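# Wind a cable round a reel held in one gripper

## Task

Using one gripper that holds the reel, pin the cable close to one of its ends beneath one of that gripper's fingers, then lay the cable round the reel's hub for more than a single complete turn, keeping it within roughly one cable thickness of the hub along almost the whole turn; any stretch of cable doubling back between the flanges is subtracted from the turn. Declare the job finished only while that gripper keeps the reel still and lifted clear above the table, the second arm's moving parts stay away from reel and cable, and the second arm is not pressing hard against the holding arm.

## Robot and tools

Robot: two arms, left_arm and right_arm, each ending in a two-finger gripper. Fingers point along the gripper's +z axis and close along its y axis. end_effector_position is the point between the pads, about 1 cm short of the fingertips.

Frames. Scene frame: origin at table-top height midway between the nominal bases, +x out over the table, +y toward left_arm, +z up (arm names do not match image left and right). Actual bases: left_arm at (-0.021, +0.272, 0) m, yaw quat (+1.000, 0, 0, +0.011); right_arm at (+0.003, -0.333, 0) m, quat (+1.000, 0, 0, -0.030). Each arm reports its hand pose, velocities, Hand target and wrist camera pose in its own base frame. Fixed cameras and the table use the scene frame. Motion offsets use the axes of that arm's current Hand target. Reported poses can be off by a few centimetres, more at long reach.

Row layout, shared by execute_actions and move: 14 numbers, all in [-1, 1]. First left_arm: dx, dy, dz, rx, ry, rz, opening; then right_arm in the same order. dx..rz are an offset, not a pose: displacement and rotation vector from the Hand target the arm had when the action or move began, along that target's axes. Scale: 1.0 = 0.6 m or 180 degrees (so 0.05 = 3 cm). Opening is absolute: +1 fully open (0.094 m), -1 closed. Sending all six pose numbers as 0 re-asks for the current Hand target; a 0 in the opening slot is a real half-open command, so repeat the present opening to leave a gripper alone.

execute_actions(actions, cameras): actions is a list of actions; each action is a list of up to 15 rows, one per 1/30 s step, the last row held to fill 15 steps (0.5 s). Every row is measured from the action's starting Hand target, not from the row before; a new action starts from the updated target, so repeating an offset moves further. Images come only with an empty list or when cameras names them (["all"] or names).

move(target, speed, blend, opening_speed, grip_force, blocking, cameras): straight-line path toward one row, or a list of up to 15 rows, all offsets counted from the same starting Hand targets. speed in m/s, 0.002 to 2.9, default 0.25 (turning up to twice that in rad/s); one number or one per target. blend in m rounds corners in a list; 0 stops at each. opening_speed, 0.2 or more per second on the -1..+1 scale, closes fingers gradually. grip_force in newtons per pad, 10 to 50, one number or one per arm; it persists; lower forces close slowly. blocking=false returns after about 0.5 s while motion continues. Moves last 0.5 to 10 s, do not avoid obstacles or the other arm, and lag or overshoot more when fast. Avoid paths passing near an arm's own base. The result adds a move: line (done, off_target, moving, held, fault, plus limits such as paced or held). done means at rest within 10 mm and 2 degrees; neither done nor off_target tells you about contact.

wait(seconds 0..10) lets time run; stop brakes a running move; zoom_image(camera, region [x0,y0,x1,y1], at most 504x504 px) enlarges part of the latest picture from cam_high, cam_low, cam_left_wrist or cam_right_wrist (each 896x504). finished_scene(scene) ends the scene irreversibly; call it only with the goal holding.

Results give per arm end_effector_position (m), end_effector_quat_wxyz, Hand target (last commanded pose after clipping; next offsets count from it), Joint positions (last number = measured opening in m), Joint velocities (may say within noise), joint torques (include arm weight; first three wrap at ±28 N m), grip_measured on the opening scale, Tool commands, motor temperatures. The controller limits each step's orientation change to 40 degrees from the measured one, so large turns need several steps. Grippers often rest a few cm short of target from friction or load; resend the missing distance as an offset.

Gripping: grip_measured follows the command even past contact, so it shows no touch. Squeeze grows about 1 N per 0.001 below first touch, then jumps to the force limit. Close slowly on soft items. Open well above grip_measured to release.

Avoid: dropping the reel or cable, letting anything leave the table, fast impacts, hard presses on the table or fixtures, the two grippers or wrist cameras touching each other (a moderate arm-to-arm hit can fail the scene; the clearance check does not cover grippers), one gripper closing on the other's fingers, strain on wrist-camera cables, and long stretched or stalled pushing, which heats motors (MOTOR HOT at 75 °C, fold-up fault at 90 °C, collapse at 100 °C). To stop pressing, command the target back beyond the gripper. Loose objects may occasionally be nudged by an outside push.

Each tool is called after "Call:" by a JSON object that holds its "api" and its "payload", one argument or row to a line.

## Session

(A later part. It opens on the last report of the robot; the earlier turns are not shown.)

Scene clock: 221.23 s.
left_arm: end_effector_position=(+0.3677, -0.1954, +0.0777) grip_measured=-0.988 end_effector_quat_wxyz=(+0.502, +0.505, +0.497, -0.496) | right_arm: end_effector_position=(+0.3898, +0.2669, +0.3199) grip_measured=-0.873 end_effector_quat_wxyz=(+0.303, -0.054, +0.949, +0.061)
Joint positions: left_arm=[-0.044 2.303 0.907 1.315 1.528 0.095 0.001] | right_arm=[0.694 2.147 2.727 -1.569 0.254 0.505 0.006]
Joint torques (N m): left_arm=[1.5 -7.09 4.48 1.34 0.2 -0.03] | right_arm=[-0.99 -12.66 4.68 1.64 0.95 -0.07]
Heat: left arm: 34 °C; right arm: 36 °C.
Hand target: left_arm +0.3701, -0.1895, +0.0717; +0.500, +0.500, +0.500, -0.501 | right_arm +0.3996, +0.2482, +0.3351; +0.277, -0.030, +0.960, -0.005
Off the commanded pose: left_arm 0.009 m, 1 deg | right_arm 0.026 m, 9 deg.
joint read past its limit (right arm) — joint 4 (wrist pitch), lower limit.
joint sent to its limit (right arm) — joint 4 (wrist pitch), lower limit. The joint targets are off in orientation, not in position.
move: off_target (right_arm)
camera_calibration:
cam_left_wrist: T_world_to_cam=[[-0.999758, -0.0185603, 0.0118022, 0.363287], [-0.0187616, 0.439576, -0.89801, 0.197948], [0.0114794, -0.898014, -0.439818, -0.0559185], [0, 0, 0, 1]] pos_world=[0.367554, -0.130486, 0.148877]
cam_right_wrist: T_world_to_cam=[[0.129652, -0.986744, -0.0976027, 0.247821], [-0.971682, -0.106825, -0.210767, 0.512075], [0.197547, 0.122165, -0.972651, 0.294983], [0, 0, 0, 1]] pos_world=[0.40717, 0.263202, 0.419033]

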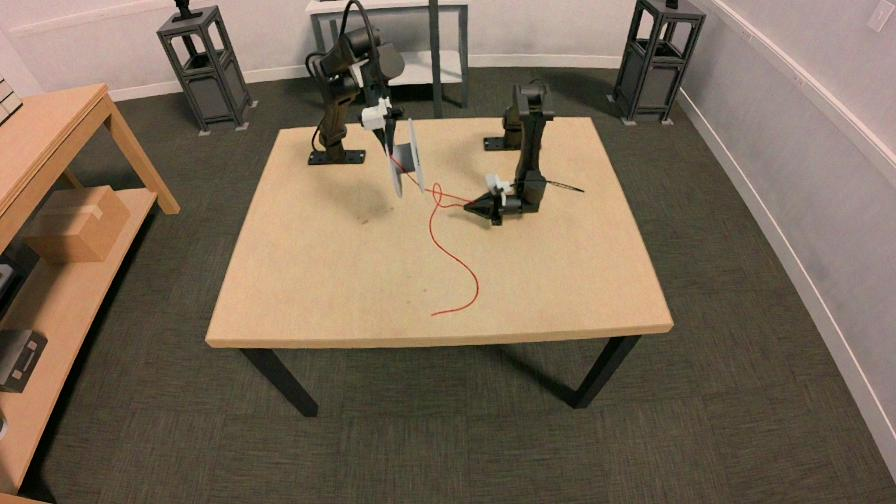

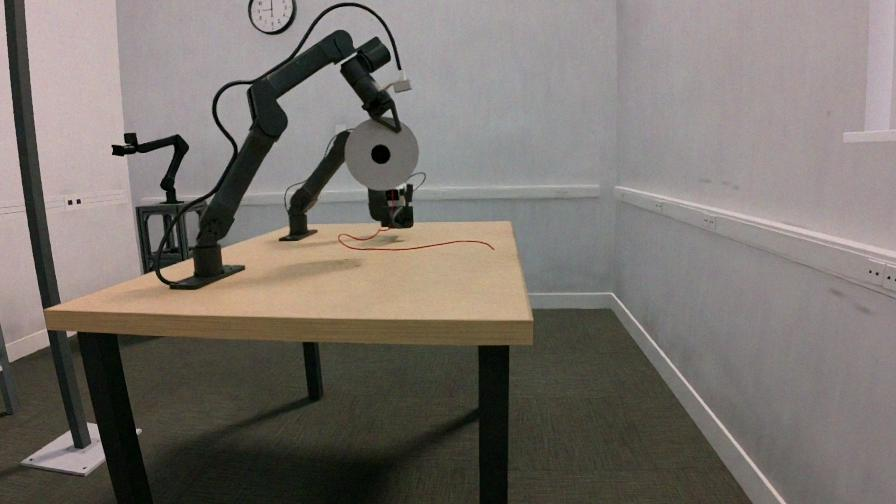

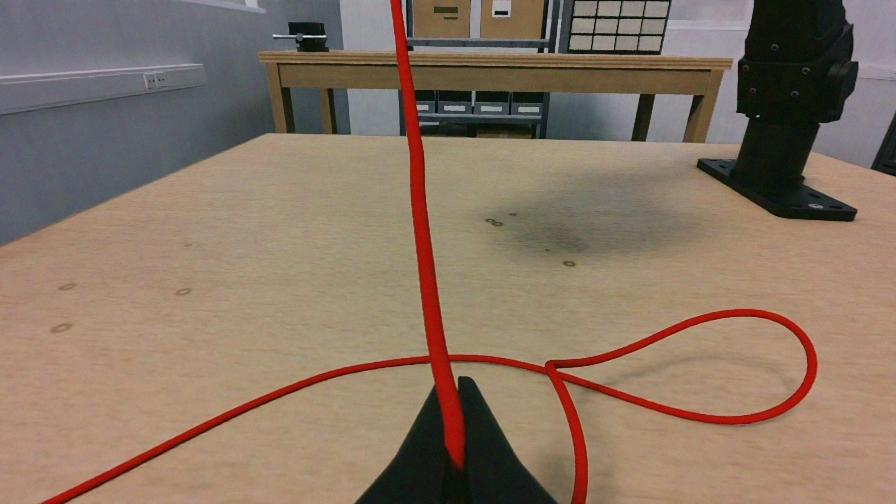

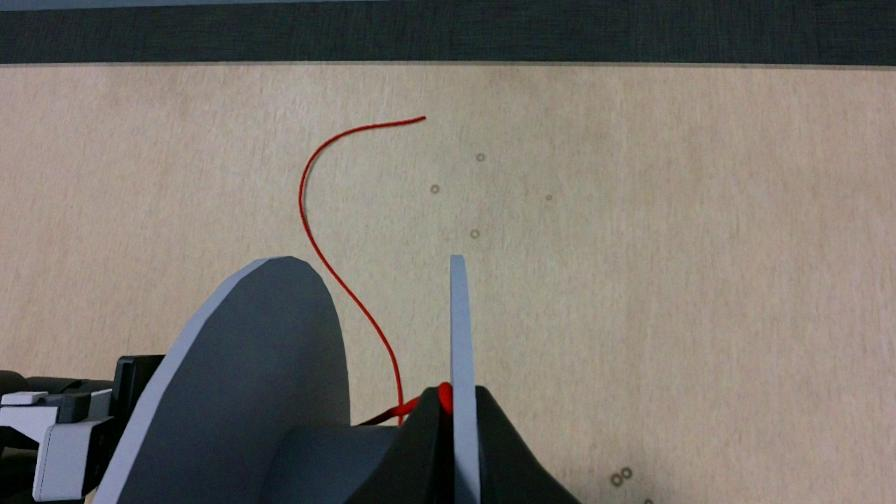

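Call:
{"api": "move", "payload": {
  "target": [
    [0,0,0,0,0,0,-0.6,0,0,0,0,0,0,-1],
    [-0.05,0,-0.1,0,0,0,-0.6,0,0,0,0,0,0,-1],
    [-0.35,0.0,-0.15,0,0.4,0,-0.4,0,0,0,0,0,0,-1]
  ],
  "speed": 0.15,
  "opening_speed": 0.5,
  "cameras": ["all"]
}}

Call:
{"api": "zoom_image", "payload": {
  "camera": "cam_high",
  "region": [350, 120, 550, 340]
}}

Scene clock: 229.93 s.
left_arm: end_effector_position=(+0.3707, -0.1018, +0.2655) grip_measured=-0.402 end_effector_quat_wxyz=(+0.561, +0.457, +0.540, -0.429) | right_arm: end_effector_position=(+0.3980, +0.2524, +0.3228) grip_measured=-0.873 end_effector_quat_wxyz=(+0.321, -0.044, +0.946, +0.027)
Joint positions: left_arm=[0.217 1.758 0.916 1.289 1.574 -0.398 0.028] | right_arm=[0.687 2.147 2.727 -1.571 0.328 0.494 0.006]
Joint torques (N m): left_arm=[0.43 -8.61 7.42 1.15 -0.19 -0.06] | right_arm=[-0.24 -12.41 4.77 1.64 0.33 0]
Heat: left arm: 34 °C; right arm: 37 °C.
Hand target: left_arm +0.3703, -0.0993, +0.2816; +0.330, +0.621, +0.659, -0.267 | right_arm +0.3996, +0.2482, +0.3352; +0.277, -0.030, +0.960, -0.005
Off the commanded pose: left_arm 0.016 m, 73 deg; orientation clipped | right_arm 0.013 m, 7 deg.
joint read past its limit (right arm) — joint 4 (wrist pitch), lower limit.
joint sent to its limit (left arm) — joint 5 (wrist yaw), upper limit. The joint targets are off in orientation, not in position.
joint sent to its limit (right arm) — joint 4 (wrist pitch), lower limit. The joint targets are off in orientation, not in position.
move: off_target (left_arm, right_arm); target 3's new opening was sent with left_arm's hand 0.016 m and 72 deg from that target; limits=paced
camera_calibration:
cam_left_wrist: T_world_to_cam=[[-0.972349, -0.232259, -0.0243607, 0.343578], [-0.0803021, 0.430478, -0.899022, 0.347627], [0.219292, -0.872206, -0.437226, 0.0356546], [0, 0, 0, 1]] pos_world=[0.354174, -0.038749, 0.336483]
cam_right_wrist: T_world_to_cam=[[0.0931803, -0.99492, -0.0381081, 0.230158], [-0.966554, -0.0812059, -0.243267, 0.521016], [0.238936, 0.0595012, -0.969211, 0.296213], [0, 0, 0, 1]] pos_world=[0.411368, 0.253673, 0.422609]

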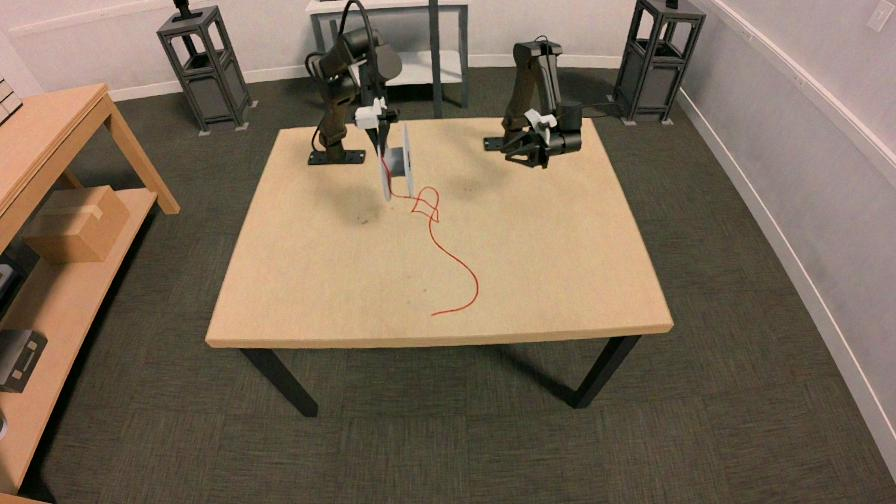

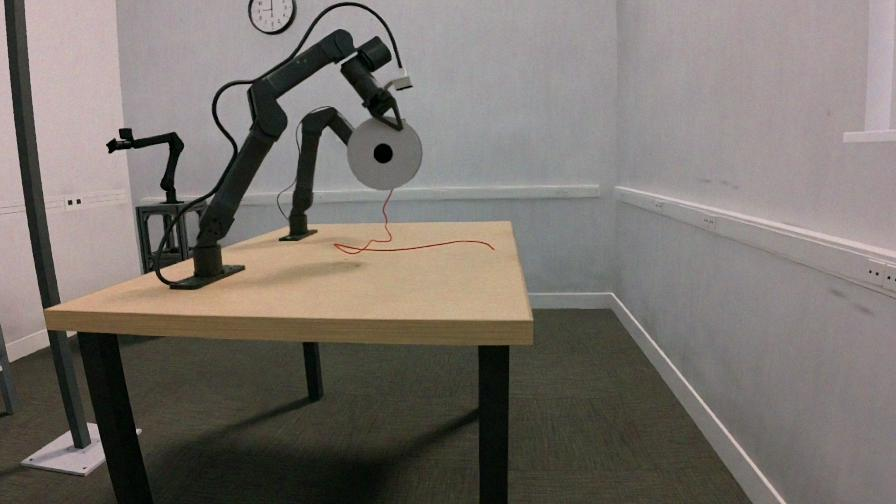

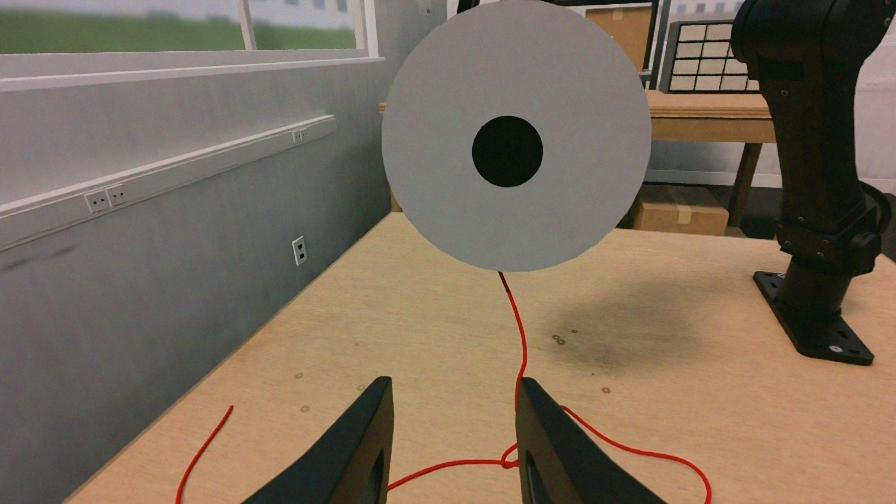

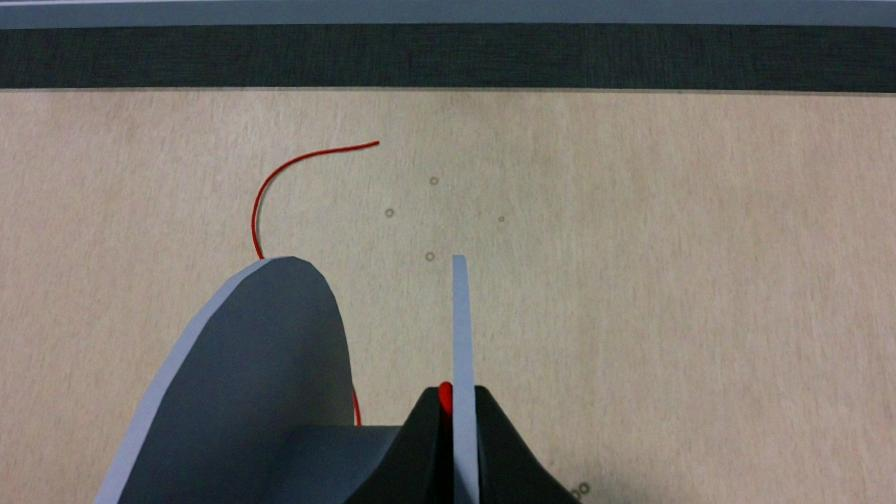

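Scaled by 2.291 from the camera's 896x504 image, which has a finer 1280x720 frame.

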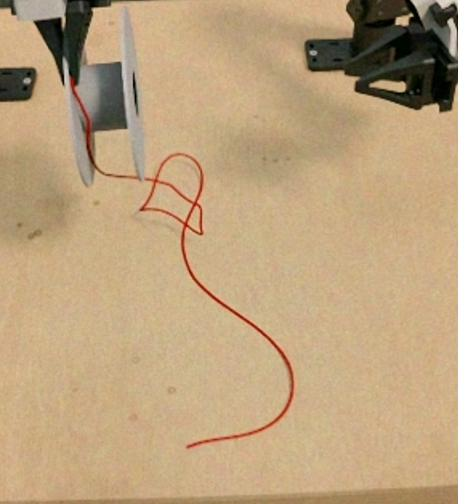

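Call:
{"api": "move", "payload": {
  "target": [0.11,-0.195,0.267,0,0,0,0,0,0,0,0,0,0,-1],
  "speed": 0.2,
  "cameras": ["cam_high","cam_left_wrist"]
}}

Scene clock: 237.07 s.
left_arm: end_effector_position=(+0.2655, -0.1843, +0.1132) grip_measured=-0.001 end_effector_quat_wxyz=(+0.322, +0.615, +0.670, -0.265) | right_arm: end_effector_position=(+0.3980, +0.2524, +0.3228) grip_measured=-0.873 end_effector_quat_wxyz=(+0.321, -0.044, +0.946, +0.027)
Joint positions: left_arm=[-0.2 1.45 0.869 -0.62 0.796 1.129 0.047] | right_arm=[0.687 2.147 2.727 -1.571 0.328 0.494 0.006]
Joint torques (N m): left_arm=[-0.76 -3.97 8.03 0.87 0.49 0.07] | right_arm=[-0.31 -12.4 4.79 1.64 0.31 -0.02]
Heat: left arm: 34 °C; right arm: 37 °C.
Hand target: left_arm +0.2696, -0.1891, +0.1220; +0.330, +0.621, +0.659, -0.267 | right_arm +0.3996, +0.2482, +0.3352; +0.277, -0.030, +0.960, -0.005
Off the commanded pose: left_arm 0.011 m, 2 deg | right_arm 0.013 m, 7 deg.
joint read past its limit (right arm) — joint 4 (wrist pitch), lower limit.
joint sent to its limit (right arm) — joint 4 (wrist pitch), lower limit. The joint targets are off in orientation, not in position.
move: off_target (left_arm, right_arm)
camera_calibration:
cam_left_wrist: T_world_to_cam=[[-0.990184, -0.135259, -0.0352353, 0.242258], [-0.110328, 0.91112, -0.3971, 0.277509], [0.0858148, -0.389314, -0.917099, 0.0988231], [0, 0, 0, 1]] pos_world=[0.262016, -0.181603, 0.209365]
Images, in order (width x height): cam_high 896x504, cam_left_wrist 896x504.

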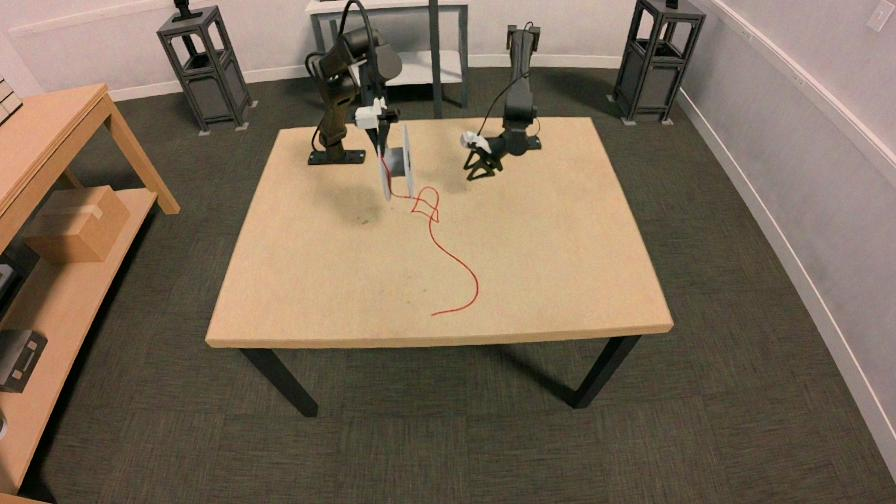

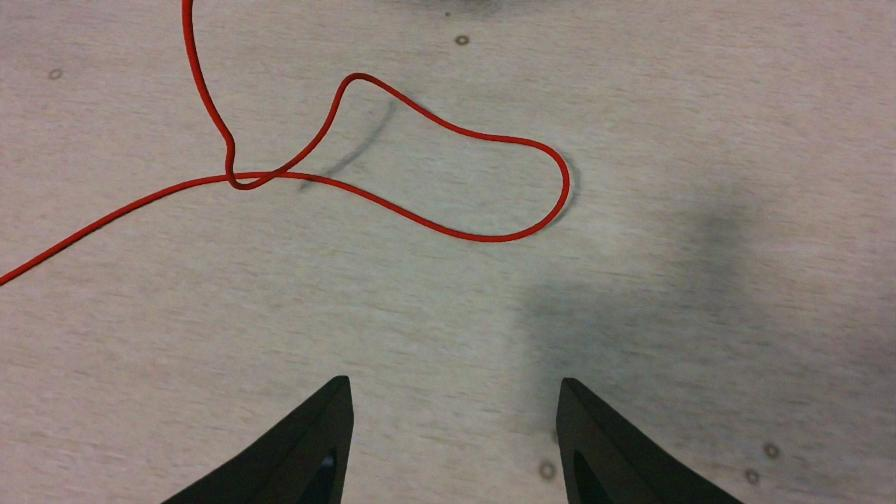

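Call:
{"api": "move", "payload": {
  "target": [-0.062,-0.095,0.214,0,0,0,-0.2,0,0,0,0,0,0,-1],
  "speed": 0.15,
  "cameras": ["cam_left_wrist"]
}}

Scene clock: 240.07 s.
left_arm: end_effector_position=(+0.2301, -0.3152, +0.0693) grip_measured=-0.198 end_effector_quat_wxyz=(+0.332, +0.621, +0.659, -0.263) | right_arm: end_effector_position=(+0.3980, +0.2524, +0.3228) grip_measured=-0.873 end_effector_quat_wxyz=(+0.321, -0.044, +0.946, +0.027)
Joint positions: left_arm=[-0.707 1.58 0.724 0.019 0.529 0.596 0.038] | right_arm=[0.687 2.147 2.727 -1.571 0.328 0.494 0.006]
Joint torques (N m): left_arm=[-0.5 -5.03 4.34 1.63 0.24 -0.09] | right_arm=[-0.24 -12.45 4.81 1.66 0.31 0]
Heat: left arm: 33 °C; right arm: 37 °C.
Hand target: left_arm +0.2267, -0.3158, +0.0653; +0.330, +0.621, +0.659, -0.267 | right_arm +0.3996, +0.2482, +0.3352; +0.277, -0.030, +0.960, -0.005
Off the commanded pose: left_arm 0.005 m, 1 deg | right_arm 0.013 m, 7 deg.
joint read past its limit (right arm) — joint 4 (wrist pitch), lower limit.
joint sent to its limit (right arm) — joint 4 (wrist pitch), lower limit. The joint targets are off in orientation, not in position.
move: off_target (right_arm)
camera_calibration:
cam_left_wrist: T_world_to_cam=[[-0.990787, -0.121871, -0.0590553, 0.193897], [-0.0871917, 0.907722, -0.410412, 0.369994], [0.103623, -0.401482, -0.909986, 0.00226604], [0, 0, 0, 1]] pos_world=[0.224137, -0.311311, 0.165363]
Images, in order (width x height): cam_left_wrist 896x504.

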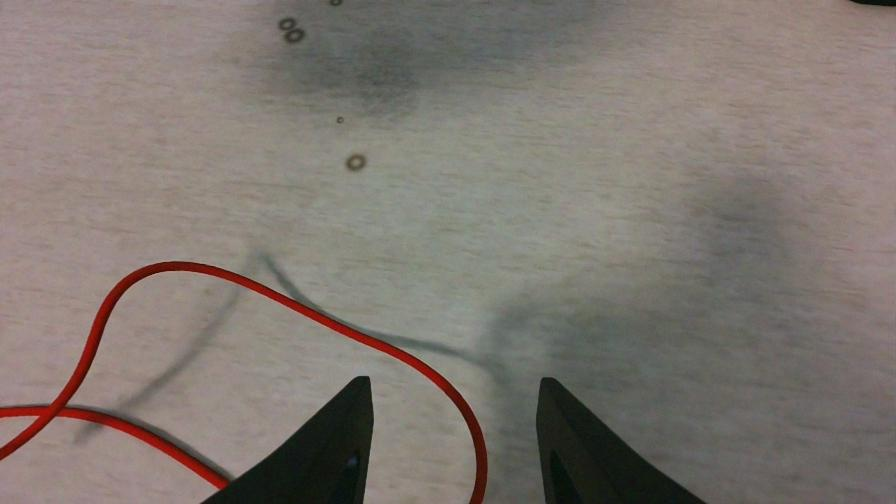

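Call:
{"api": "move", "payload": {
  "target": [
    [0.047,-0.005,0.056,0,0,0,-0.2,0,0,0,0,0,0,-1],
    [0.047,-0.005,0.056,0,0,0,-1,0,0,0,0,0,0,-1]
  ],
  "speed": 0.06,
  "opening_speed": 0.6,
  "cameras": ["cam_left_wrist","cam_low"]
}}

Scene clock: 243.57 s.
left_arm: end_effector_position=(+0.2313, -0.3226, +0.0256) grip_measured=-0.975 end_effector_quat_wxyz=(+0.333, +0.620, +0.660, -0.263) | right_arm: end_effector_position=(+0.3980, +0.2524, +0.3228) grip_measured=-0.873 end_effector_quat_wxyz=(+0.321, -0.044, +0.946, +0.027)
Joint positions: left_arm=[-0.726 1.735 0.665 0.243 0.515 0.577 0.001] | right_arm=[0.687 2.147 2.727 -1.571 0.328 0.494 0.006]
Joint torques (N m): left_arm=[-0.61 -5.49 3.89 1.62 0.22 -0.09] | right_arm=[-0.28 -12.42 4.74 1.64 0.32 -0.01]
Heat: left arm: 33 °C; right arm: 37 °C.
Hand target: left_arm +0.2267, -0.3236, +0.0219; +0.330, +0.621, +0.659, -0.267 | right_arm +0.3996, +0.2482, +0.3352; +0.277, -0.030, +0.960, -0.005
Off the commanded pose: left_arm 0.006 m, 1 deg | right_arm 0.013 m, 7 deg.
joint read past its limit (right arm) — joint 4 (wrist pitch), lower limit.
joint sent to its limit (right arm) — joint 4 (wrist pitch), lower limit. The joint targets are off in orientation, not in position.
move: off_target (right_arm)
camera_calibration:
cam_left_wrist: T_world_to_cam=[[-0.990377, -0.125271, -0.0588242, 0.190509], [-0.0903936, 0.907384, -0.410468, 0.359419], [0.104796, -0.4012, -0.909976, -0.0407414], [0, 0, 0, 1]] pos_world=[0.225435, -0.318611, 0.121663]
Images, in order (width x height): cam_low 896x504, cam_left_wrist 896x504.

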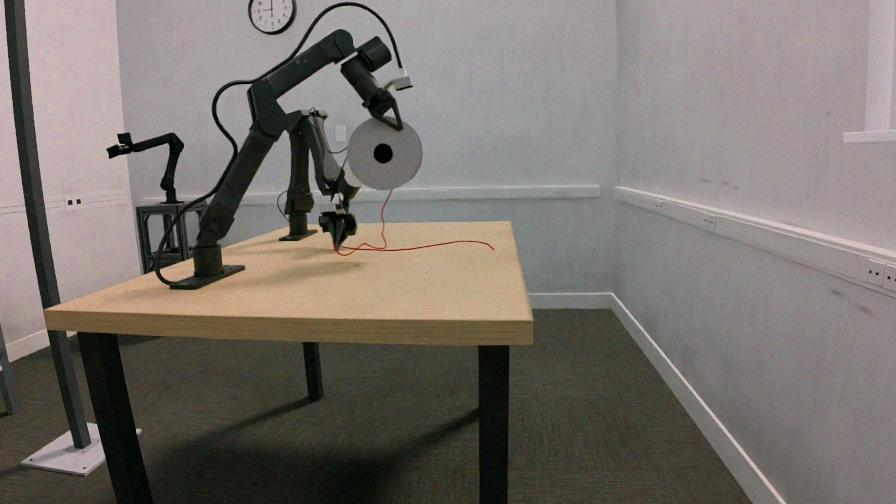

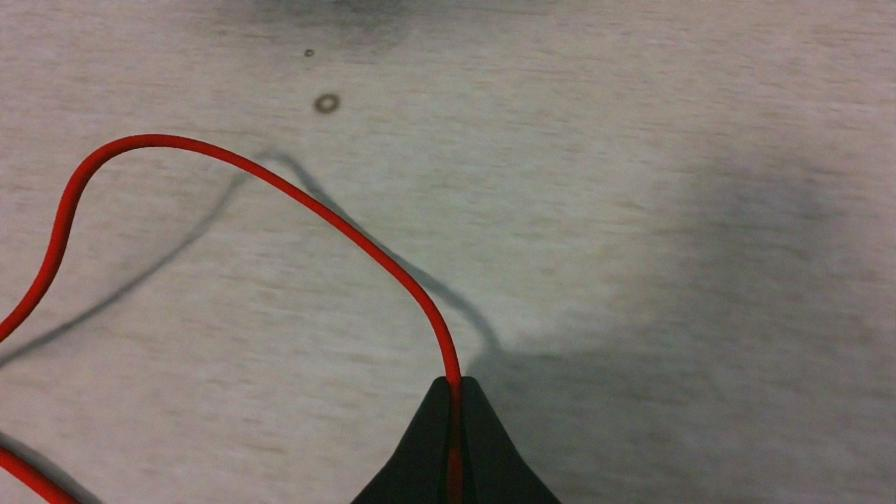

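Call:
{"api": "move", "payload": {
  "target": [
    [-0.258,-0.077,-0.213,0.033,-0.222,-0.008,-1,0,0,0,0,0,0,-1],
    [-0.364,-0.05,-0.475,0.033,-0.222,-0.008,-1,0,0,0,0,0,0,-1]
  ],
  "speed": 0.18,
  "blend": [0.03,0],
  "cameras": ["all"]
}}

Call:
{"api": "zoom_image", "payload": {
  "camera": "cam_low",
  "region": [270, 60, 470, 260]
}}

Scene clock: 248.90 s.
left_arm: end_effector_position=(+0.1719, -0.2513, +0.3549) grip_measured=-0.978 end_effector_quat_wxyz=(+0.486, +0.492, +0.514, -0.507) | right_arm: end_effector_position=(+0.3980, +0.2523, +0.3228) grip_measured=-0.873 end_effector_quat_wxyz=(+0.321, -0.044, +0.946, +0.027)
Joint positions: left_arm=[-0.397 0.942 0.811 0.098 1.173 -0.013 0.001] | right_arm=[0.687 2.147 2.727 -1.571 0.328 0.494 0.006]
Joint torques (N m): left_arm=[0.61 -1.81 9.31 1.55 0.11 0.12] | right_arm=[-0.28 -12.42 4.85 1.64 0.32 -0.01]
Heat: left arm: 33 °C; right arm: 37 °C.
Hand target: left_arm +0.1701, -0.2492, +0.3698; +0.500, +0.500, +0.500, -0.500 | right_arm +0.3996, +0.2482, +0.3352; +0.277, -0.030, +0.960, -0.005
Off the commanded pose: left_arm 0.015 m, 3 deg | right_arm 0.013 m, 7 deg.
joint read past its limit (right arm) — joint 4 (wrist pitch), lower limit.
joint sent to its limit (right arm) — joint 4 (wrist pitch), lower limit. The joint targets are off in orientation, not in position.
move: off_target (left_arm, right_arm)
camera_calibration:
cam_left_wrist: T_world_to_cam=[[-0.997393, -0.0216113, 0.0688425, 0.141848], [-0.0712198, 0.447972, -0.891206, 0.476437], [-0.0115794, -0.893786, -0.448344, 0.0261657], [0, 0, 0, 1]] pos_world=[0.175713, -0.186979, 0.42657]
cam_right_wrist: T_world_to_cam=[[0.0930181, -0.994946, -0.037822, 0.230012], [-0.966522, -0.081107, -0.243428, 0.521037], [0.23913, 0.059199, -0.969181, 0.296202], [0, 0, 0, 1]] pos_world=[0.411368, 0.253574, 0.422608]

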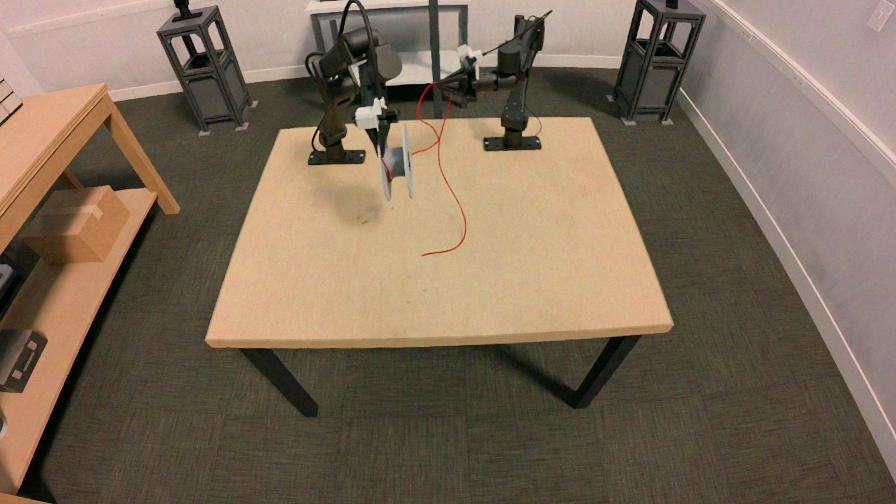

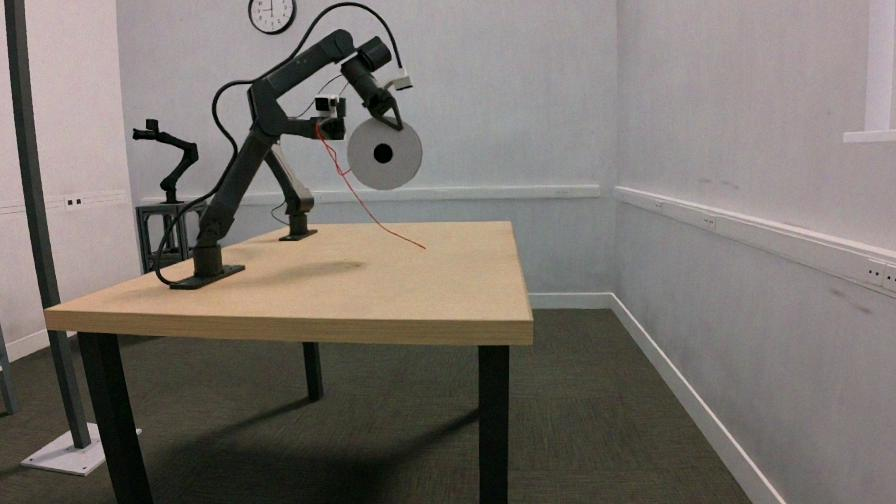

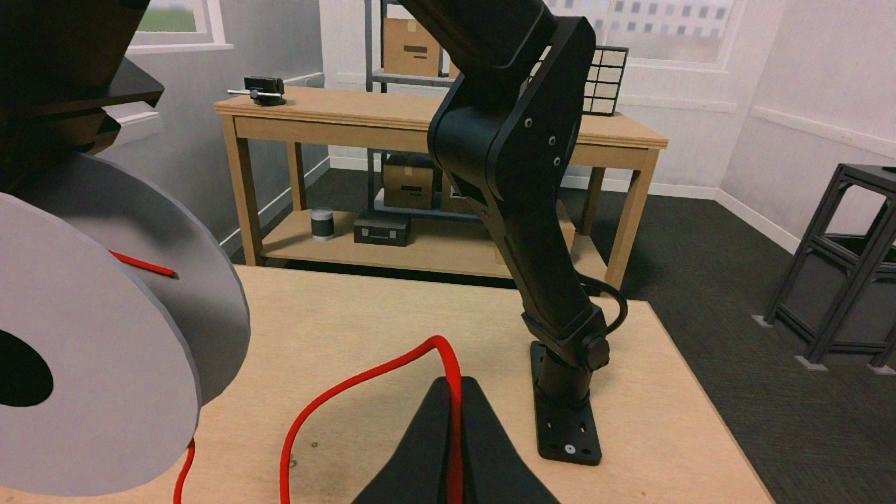

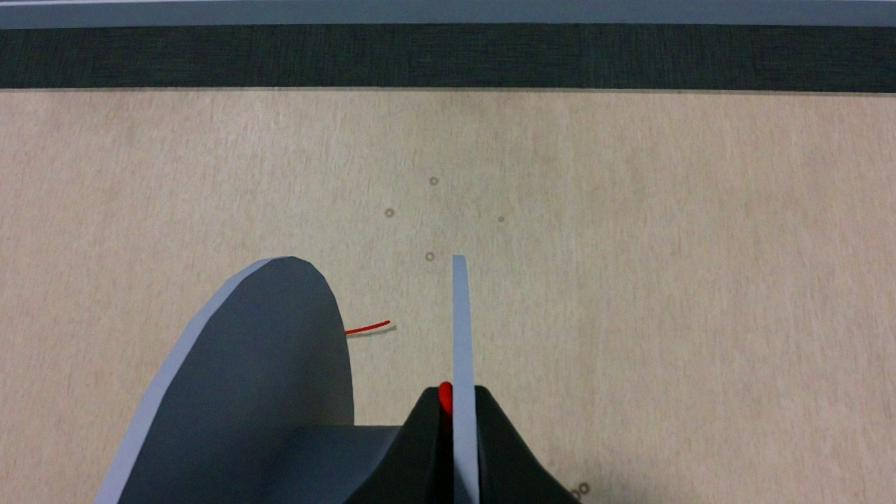

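Scaled by 2.520 from the camera's 896x504 image, which has a finer 1280x720 frame.

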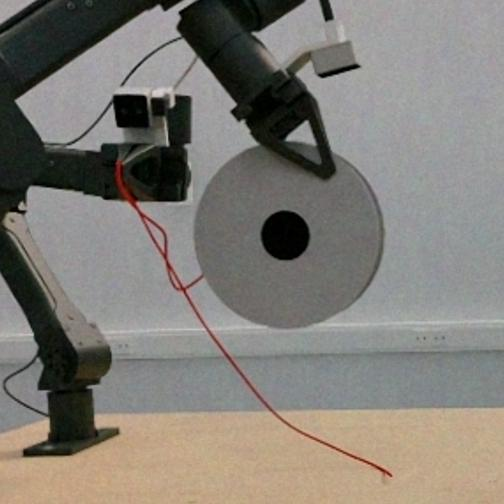

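Call:
{"api": "move", "payload": {
  "target": [
    [-0.167,0.083,-0.083,0,0,0,-1,0,0,0,0,0,0,-1],
    [-0.225,0.283,-0.083,0,0,0,-1,0,0,0,0,0,0,-1]
  ],
  "speed": 0.18,
  "blend": [0.03,0],
  "cameras": ["all"]
}}

Call:
{"api": "zoom_image", "payload": {
  "camera": "cam_low",
  "region": [270, 60, 470, 260]
}}

Scene clock: 252.17 s.
left_arm: end_effector_position=(+0.3418, -0.2013, +0.4968) grip_measured=-0.978 end_effector_quat_wxyz=(+0.494, +0.491, +0.505, -0.510) | right_arm: end_effector_position=(+0.3980, +0.2523, +0.3228) grip_measured=-0.873 end_effector_quat_wxyz=(+0.321, -0.044, +0.946, +0.027)
Joint positions: left_arm=[-0.064 1.659 1.846 -0.053 1.508 -0.161 0.001] | right_arm=[0.687 2.147 2.727 -1.571 0.328 0.494 0.006]
Joint torques (N m): left_arm=[0.46 -6.06 8.42 1.25 -0.02 0.08] | right_arm=[-0.25 -12.37 4.79 1.63 0.32 -0.02]
Heat: left arm: 32 °C; right arm: 37 °C.
Hand target: left_arm +0.3402, -0.1993, +0.5046; +0.500, +0.500, +0.500, -0.500 | right_arm +0.3996, +0.2482, +0.3352; +0.277, -0.030, +0.960, -0.005
Off the commanded pose: left_arm 0.008 m, 2 deg | right_arm 0.013 m, 7 deg.
joint read past its limit (right arm) — joint 4 (wrist pitch), lower limit.
joint sent to its limit (right arm) — joint 4 (wrist pitch), lower limit. The joint targets are off in orientation, not in position.
move: off_target (right_arm)
camera_calibration:
cam_left_wrist: T_world_to_cam=[[-0.99839, -0.0177188, 0.0538908, 0.311107], [-0.0562765, 0.429092, -0.901506, 0.588795], [-0.00715051, -0.903087, -0.429398, 0.12351], [0, 0, 0, 1]] pos_world=[0.344624, -0.135594, 0.567071]
cam_right_wrist: T_world_to_cam=[[0.0930181, -0.994946, -0.037822, 0.230012], [-0.966522, -0.081107, -0.243428, 0.521037], [0.23913, 0.059199, -0.969181, 0.296202], [0, 0, 0, 1]] pos_world=[0.411368, 0.253574, 0.422608]

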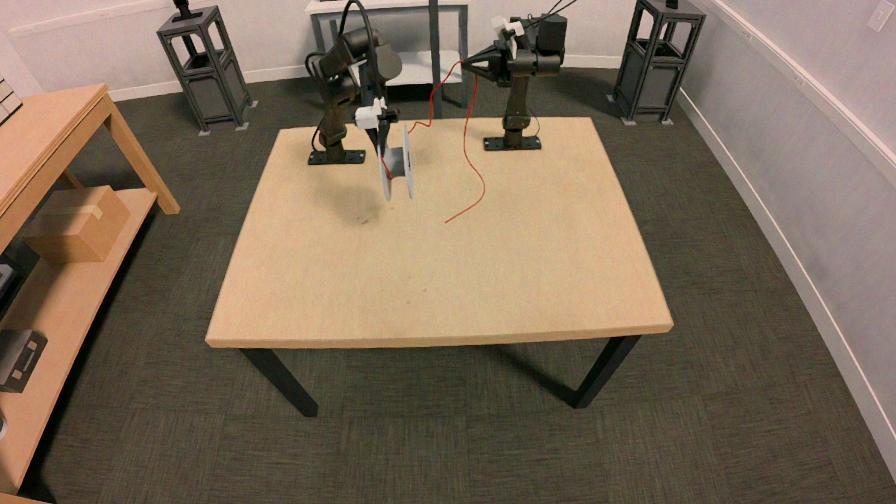

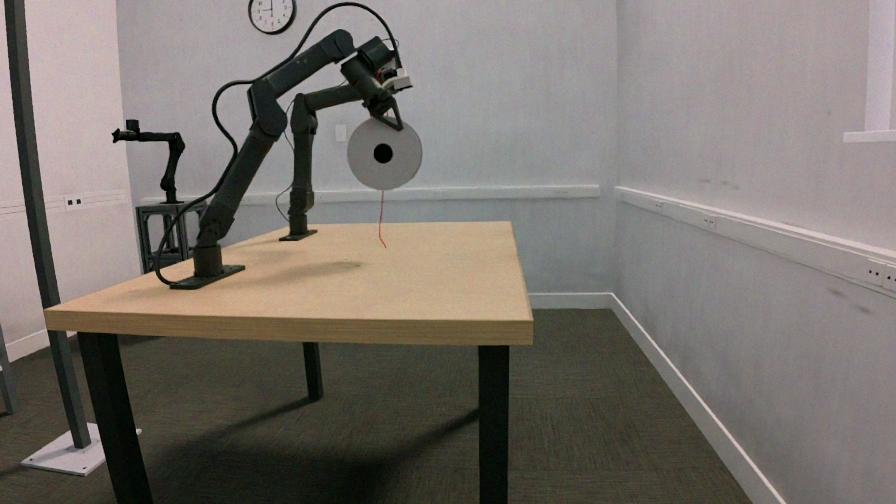

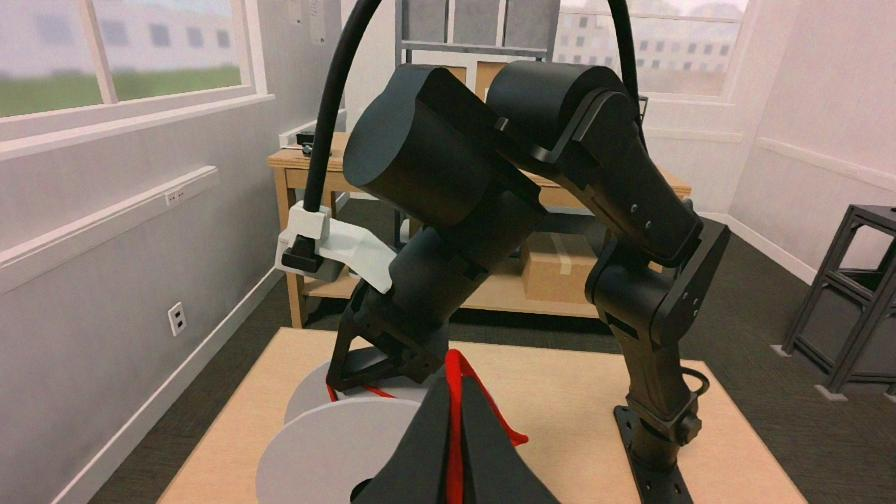

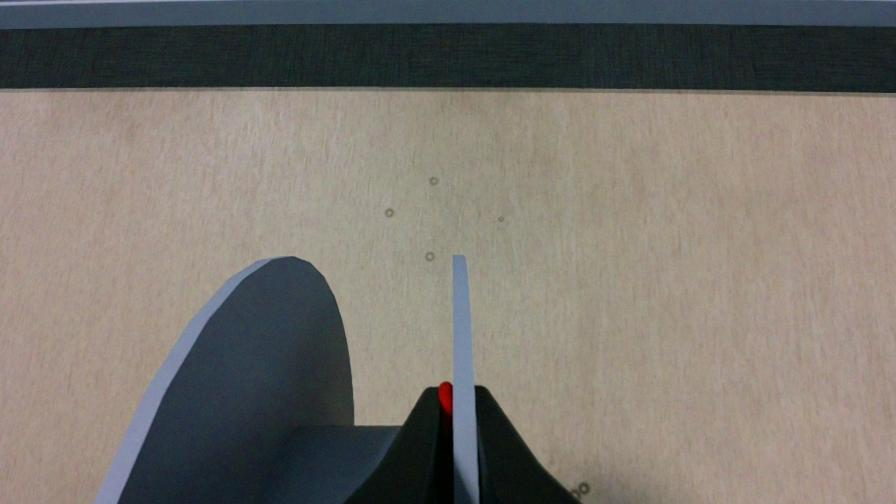

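Scaled by 2.520 from the camera's 896x504 image, which has a finer 1280x720 frame.

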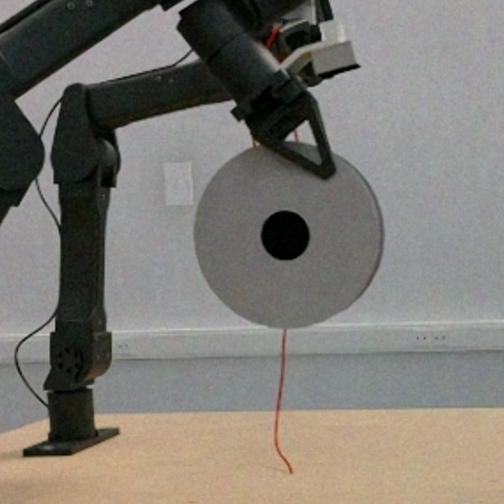

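Call:
{"api": "move", "payload": {
  "target": [
    [0.05,0.167,-0.05,0,0,0,-1,0,0,0,0,0,0,-1],
    [0.233,0.308,-0.05,0,0,-0.08,-1,0,0,0,0,0,0,-1],
    [0.417,0.35,0,0,0,-0.12,-1,0,0,0,0,0,0,-1]
  ],
  "speed": 0.18,
  "blend": [0.03,0.03,0],
  "cameras": ["all"]
}}

Call:
{"api": "zoom_image", "payload": {
  "camera": "cam_high",
  "region": [350, 60, 550, 260]
}}

Scene clock: 255.60 s.
left_arm: end_effector_position=(+0.5495, -0.1985, +0.2562) grip_measured=-0.978 end_effector_quat_wxyz=(+0.391, +0.396, +0.589, -0.586) | right_arm: end_effector_position=(+0.3981, +0.2522, +0.3229) grip_measured=-0.873 end_effector_quat_wxyz=(+0.322, -0.044, +0.945, +0.027)
Joint positions: left_arm=[-0.035 2.487 2.221 0.048 1.538 -0.172 0.001] | right_arm=[0.687 2.147 2.727 -1.571 0.329 0.494 0.006]
Joint torques (N m): left_arm=[-0.16 -12.78 5.78 1.49 0.08 0.07] | right_arm=[-0.23 -12.4 4.78 1.65 0.31 -0.01]
Heat: left arm: 33 °C; right arm: 37 °C.
Hand target: left_arm +0.5499, -0.1995, +0.2544; +0.397, +0.397, +0.585, -0.585 | right_arm +0.3996, +0.2482, +0.3352; +0.277, -0.030, +0.960, -0.005
Off the commanded pose: left_arm 0.002 m, 1 deg | right_arm 0.013 m, 7 deg.
joint read past its limit (right arm) — joint 4 (wrist pitch), lower limit.
joint sent to its limit (right arm) — joint 4 (wrist pitch), lower limit. The joint targets are off in orientation, not in position.
move: off_target (right_arm)
camera_calibration:
cam_left_wrist: T_world_to_cam=[[-0.914859, -0.0198448, 0.403287, 0.395737], [-0.369589, 0.443363, -0.816599, 0.535586], [-0.162597, -0.896123, -0.412949, 0.106819], [0, 0, 0, 1]] pos_world=[0.577358, -0.133883, 0.321875]
cam_right_wrist: T_world_to_cam=[[0.0924413, -0.995031, -0.0369886, 0.229818], [-0.966427, -0.0807162, -0.243933, 0.521224], [0.239735, 0.0582962, -0.969087, 0.296219], [0, 0, 0, 1]] pos_world=[0.411466, 0.253478, 0.422707]

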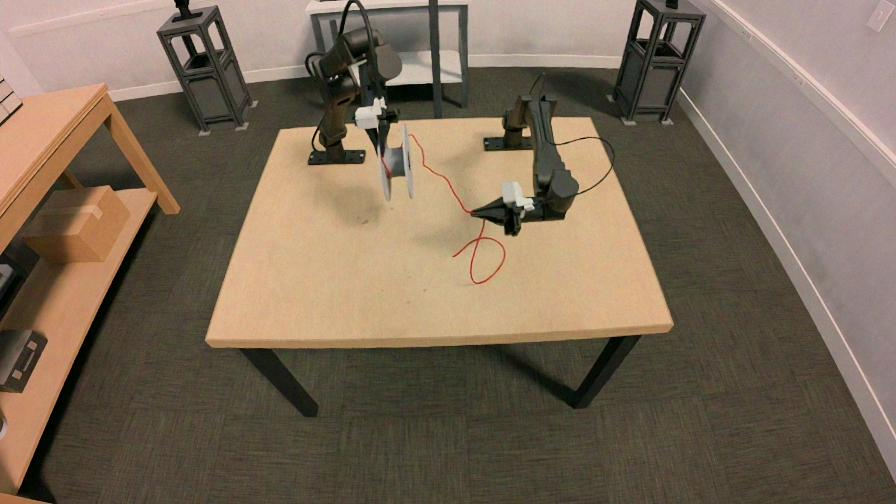

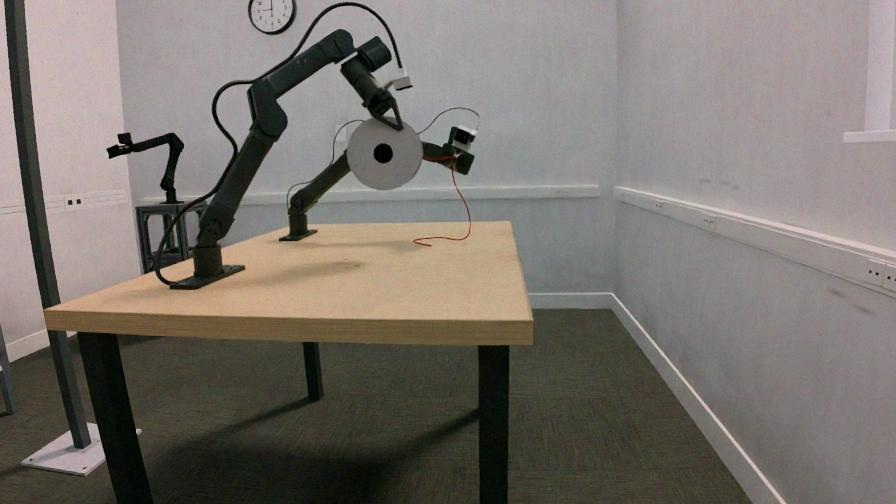

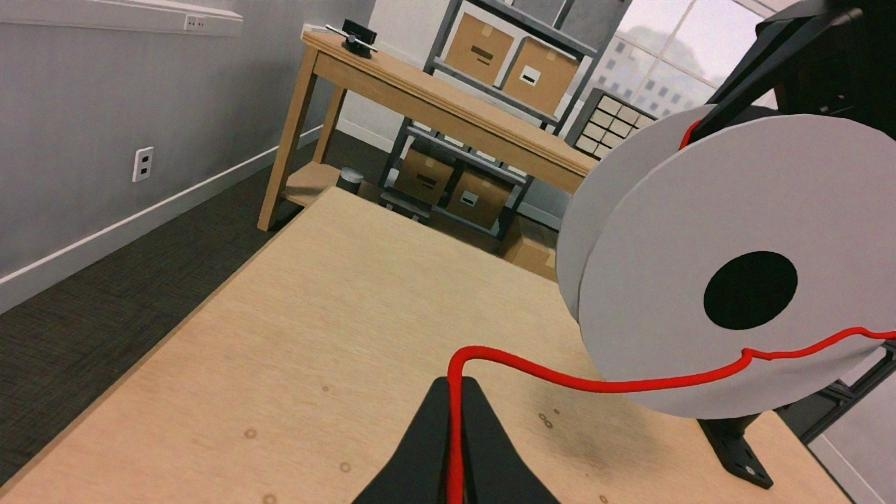

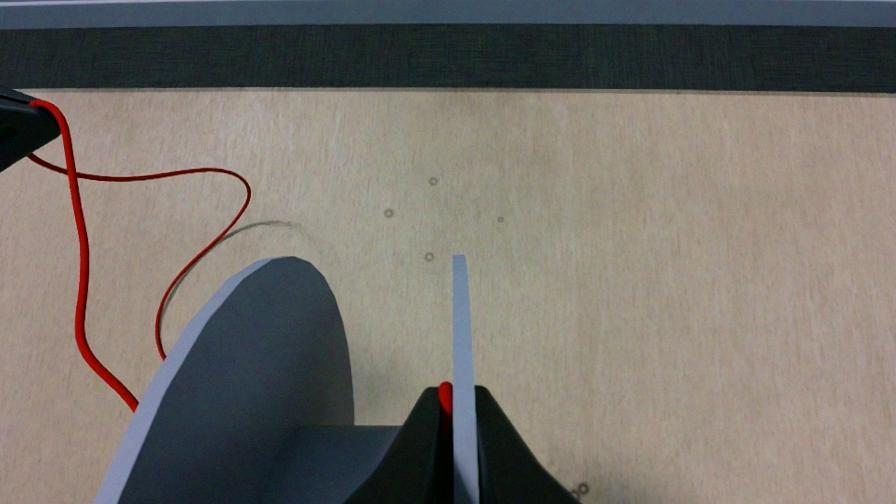

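Scaled by 2.520 from the camera's 896x504 image, which has a finer 1280x720 frame.

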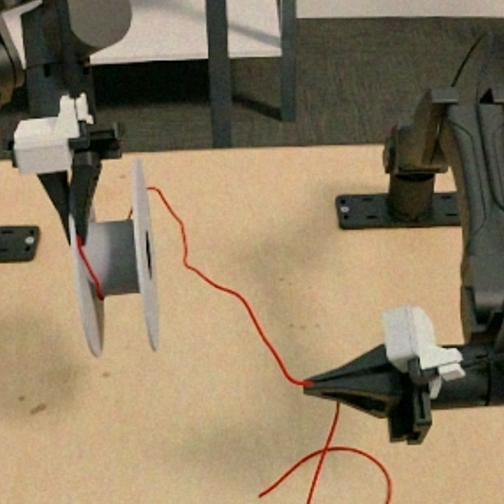

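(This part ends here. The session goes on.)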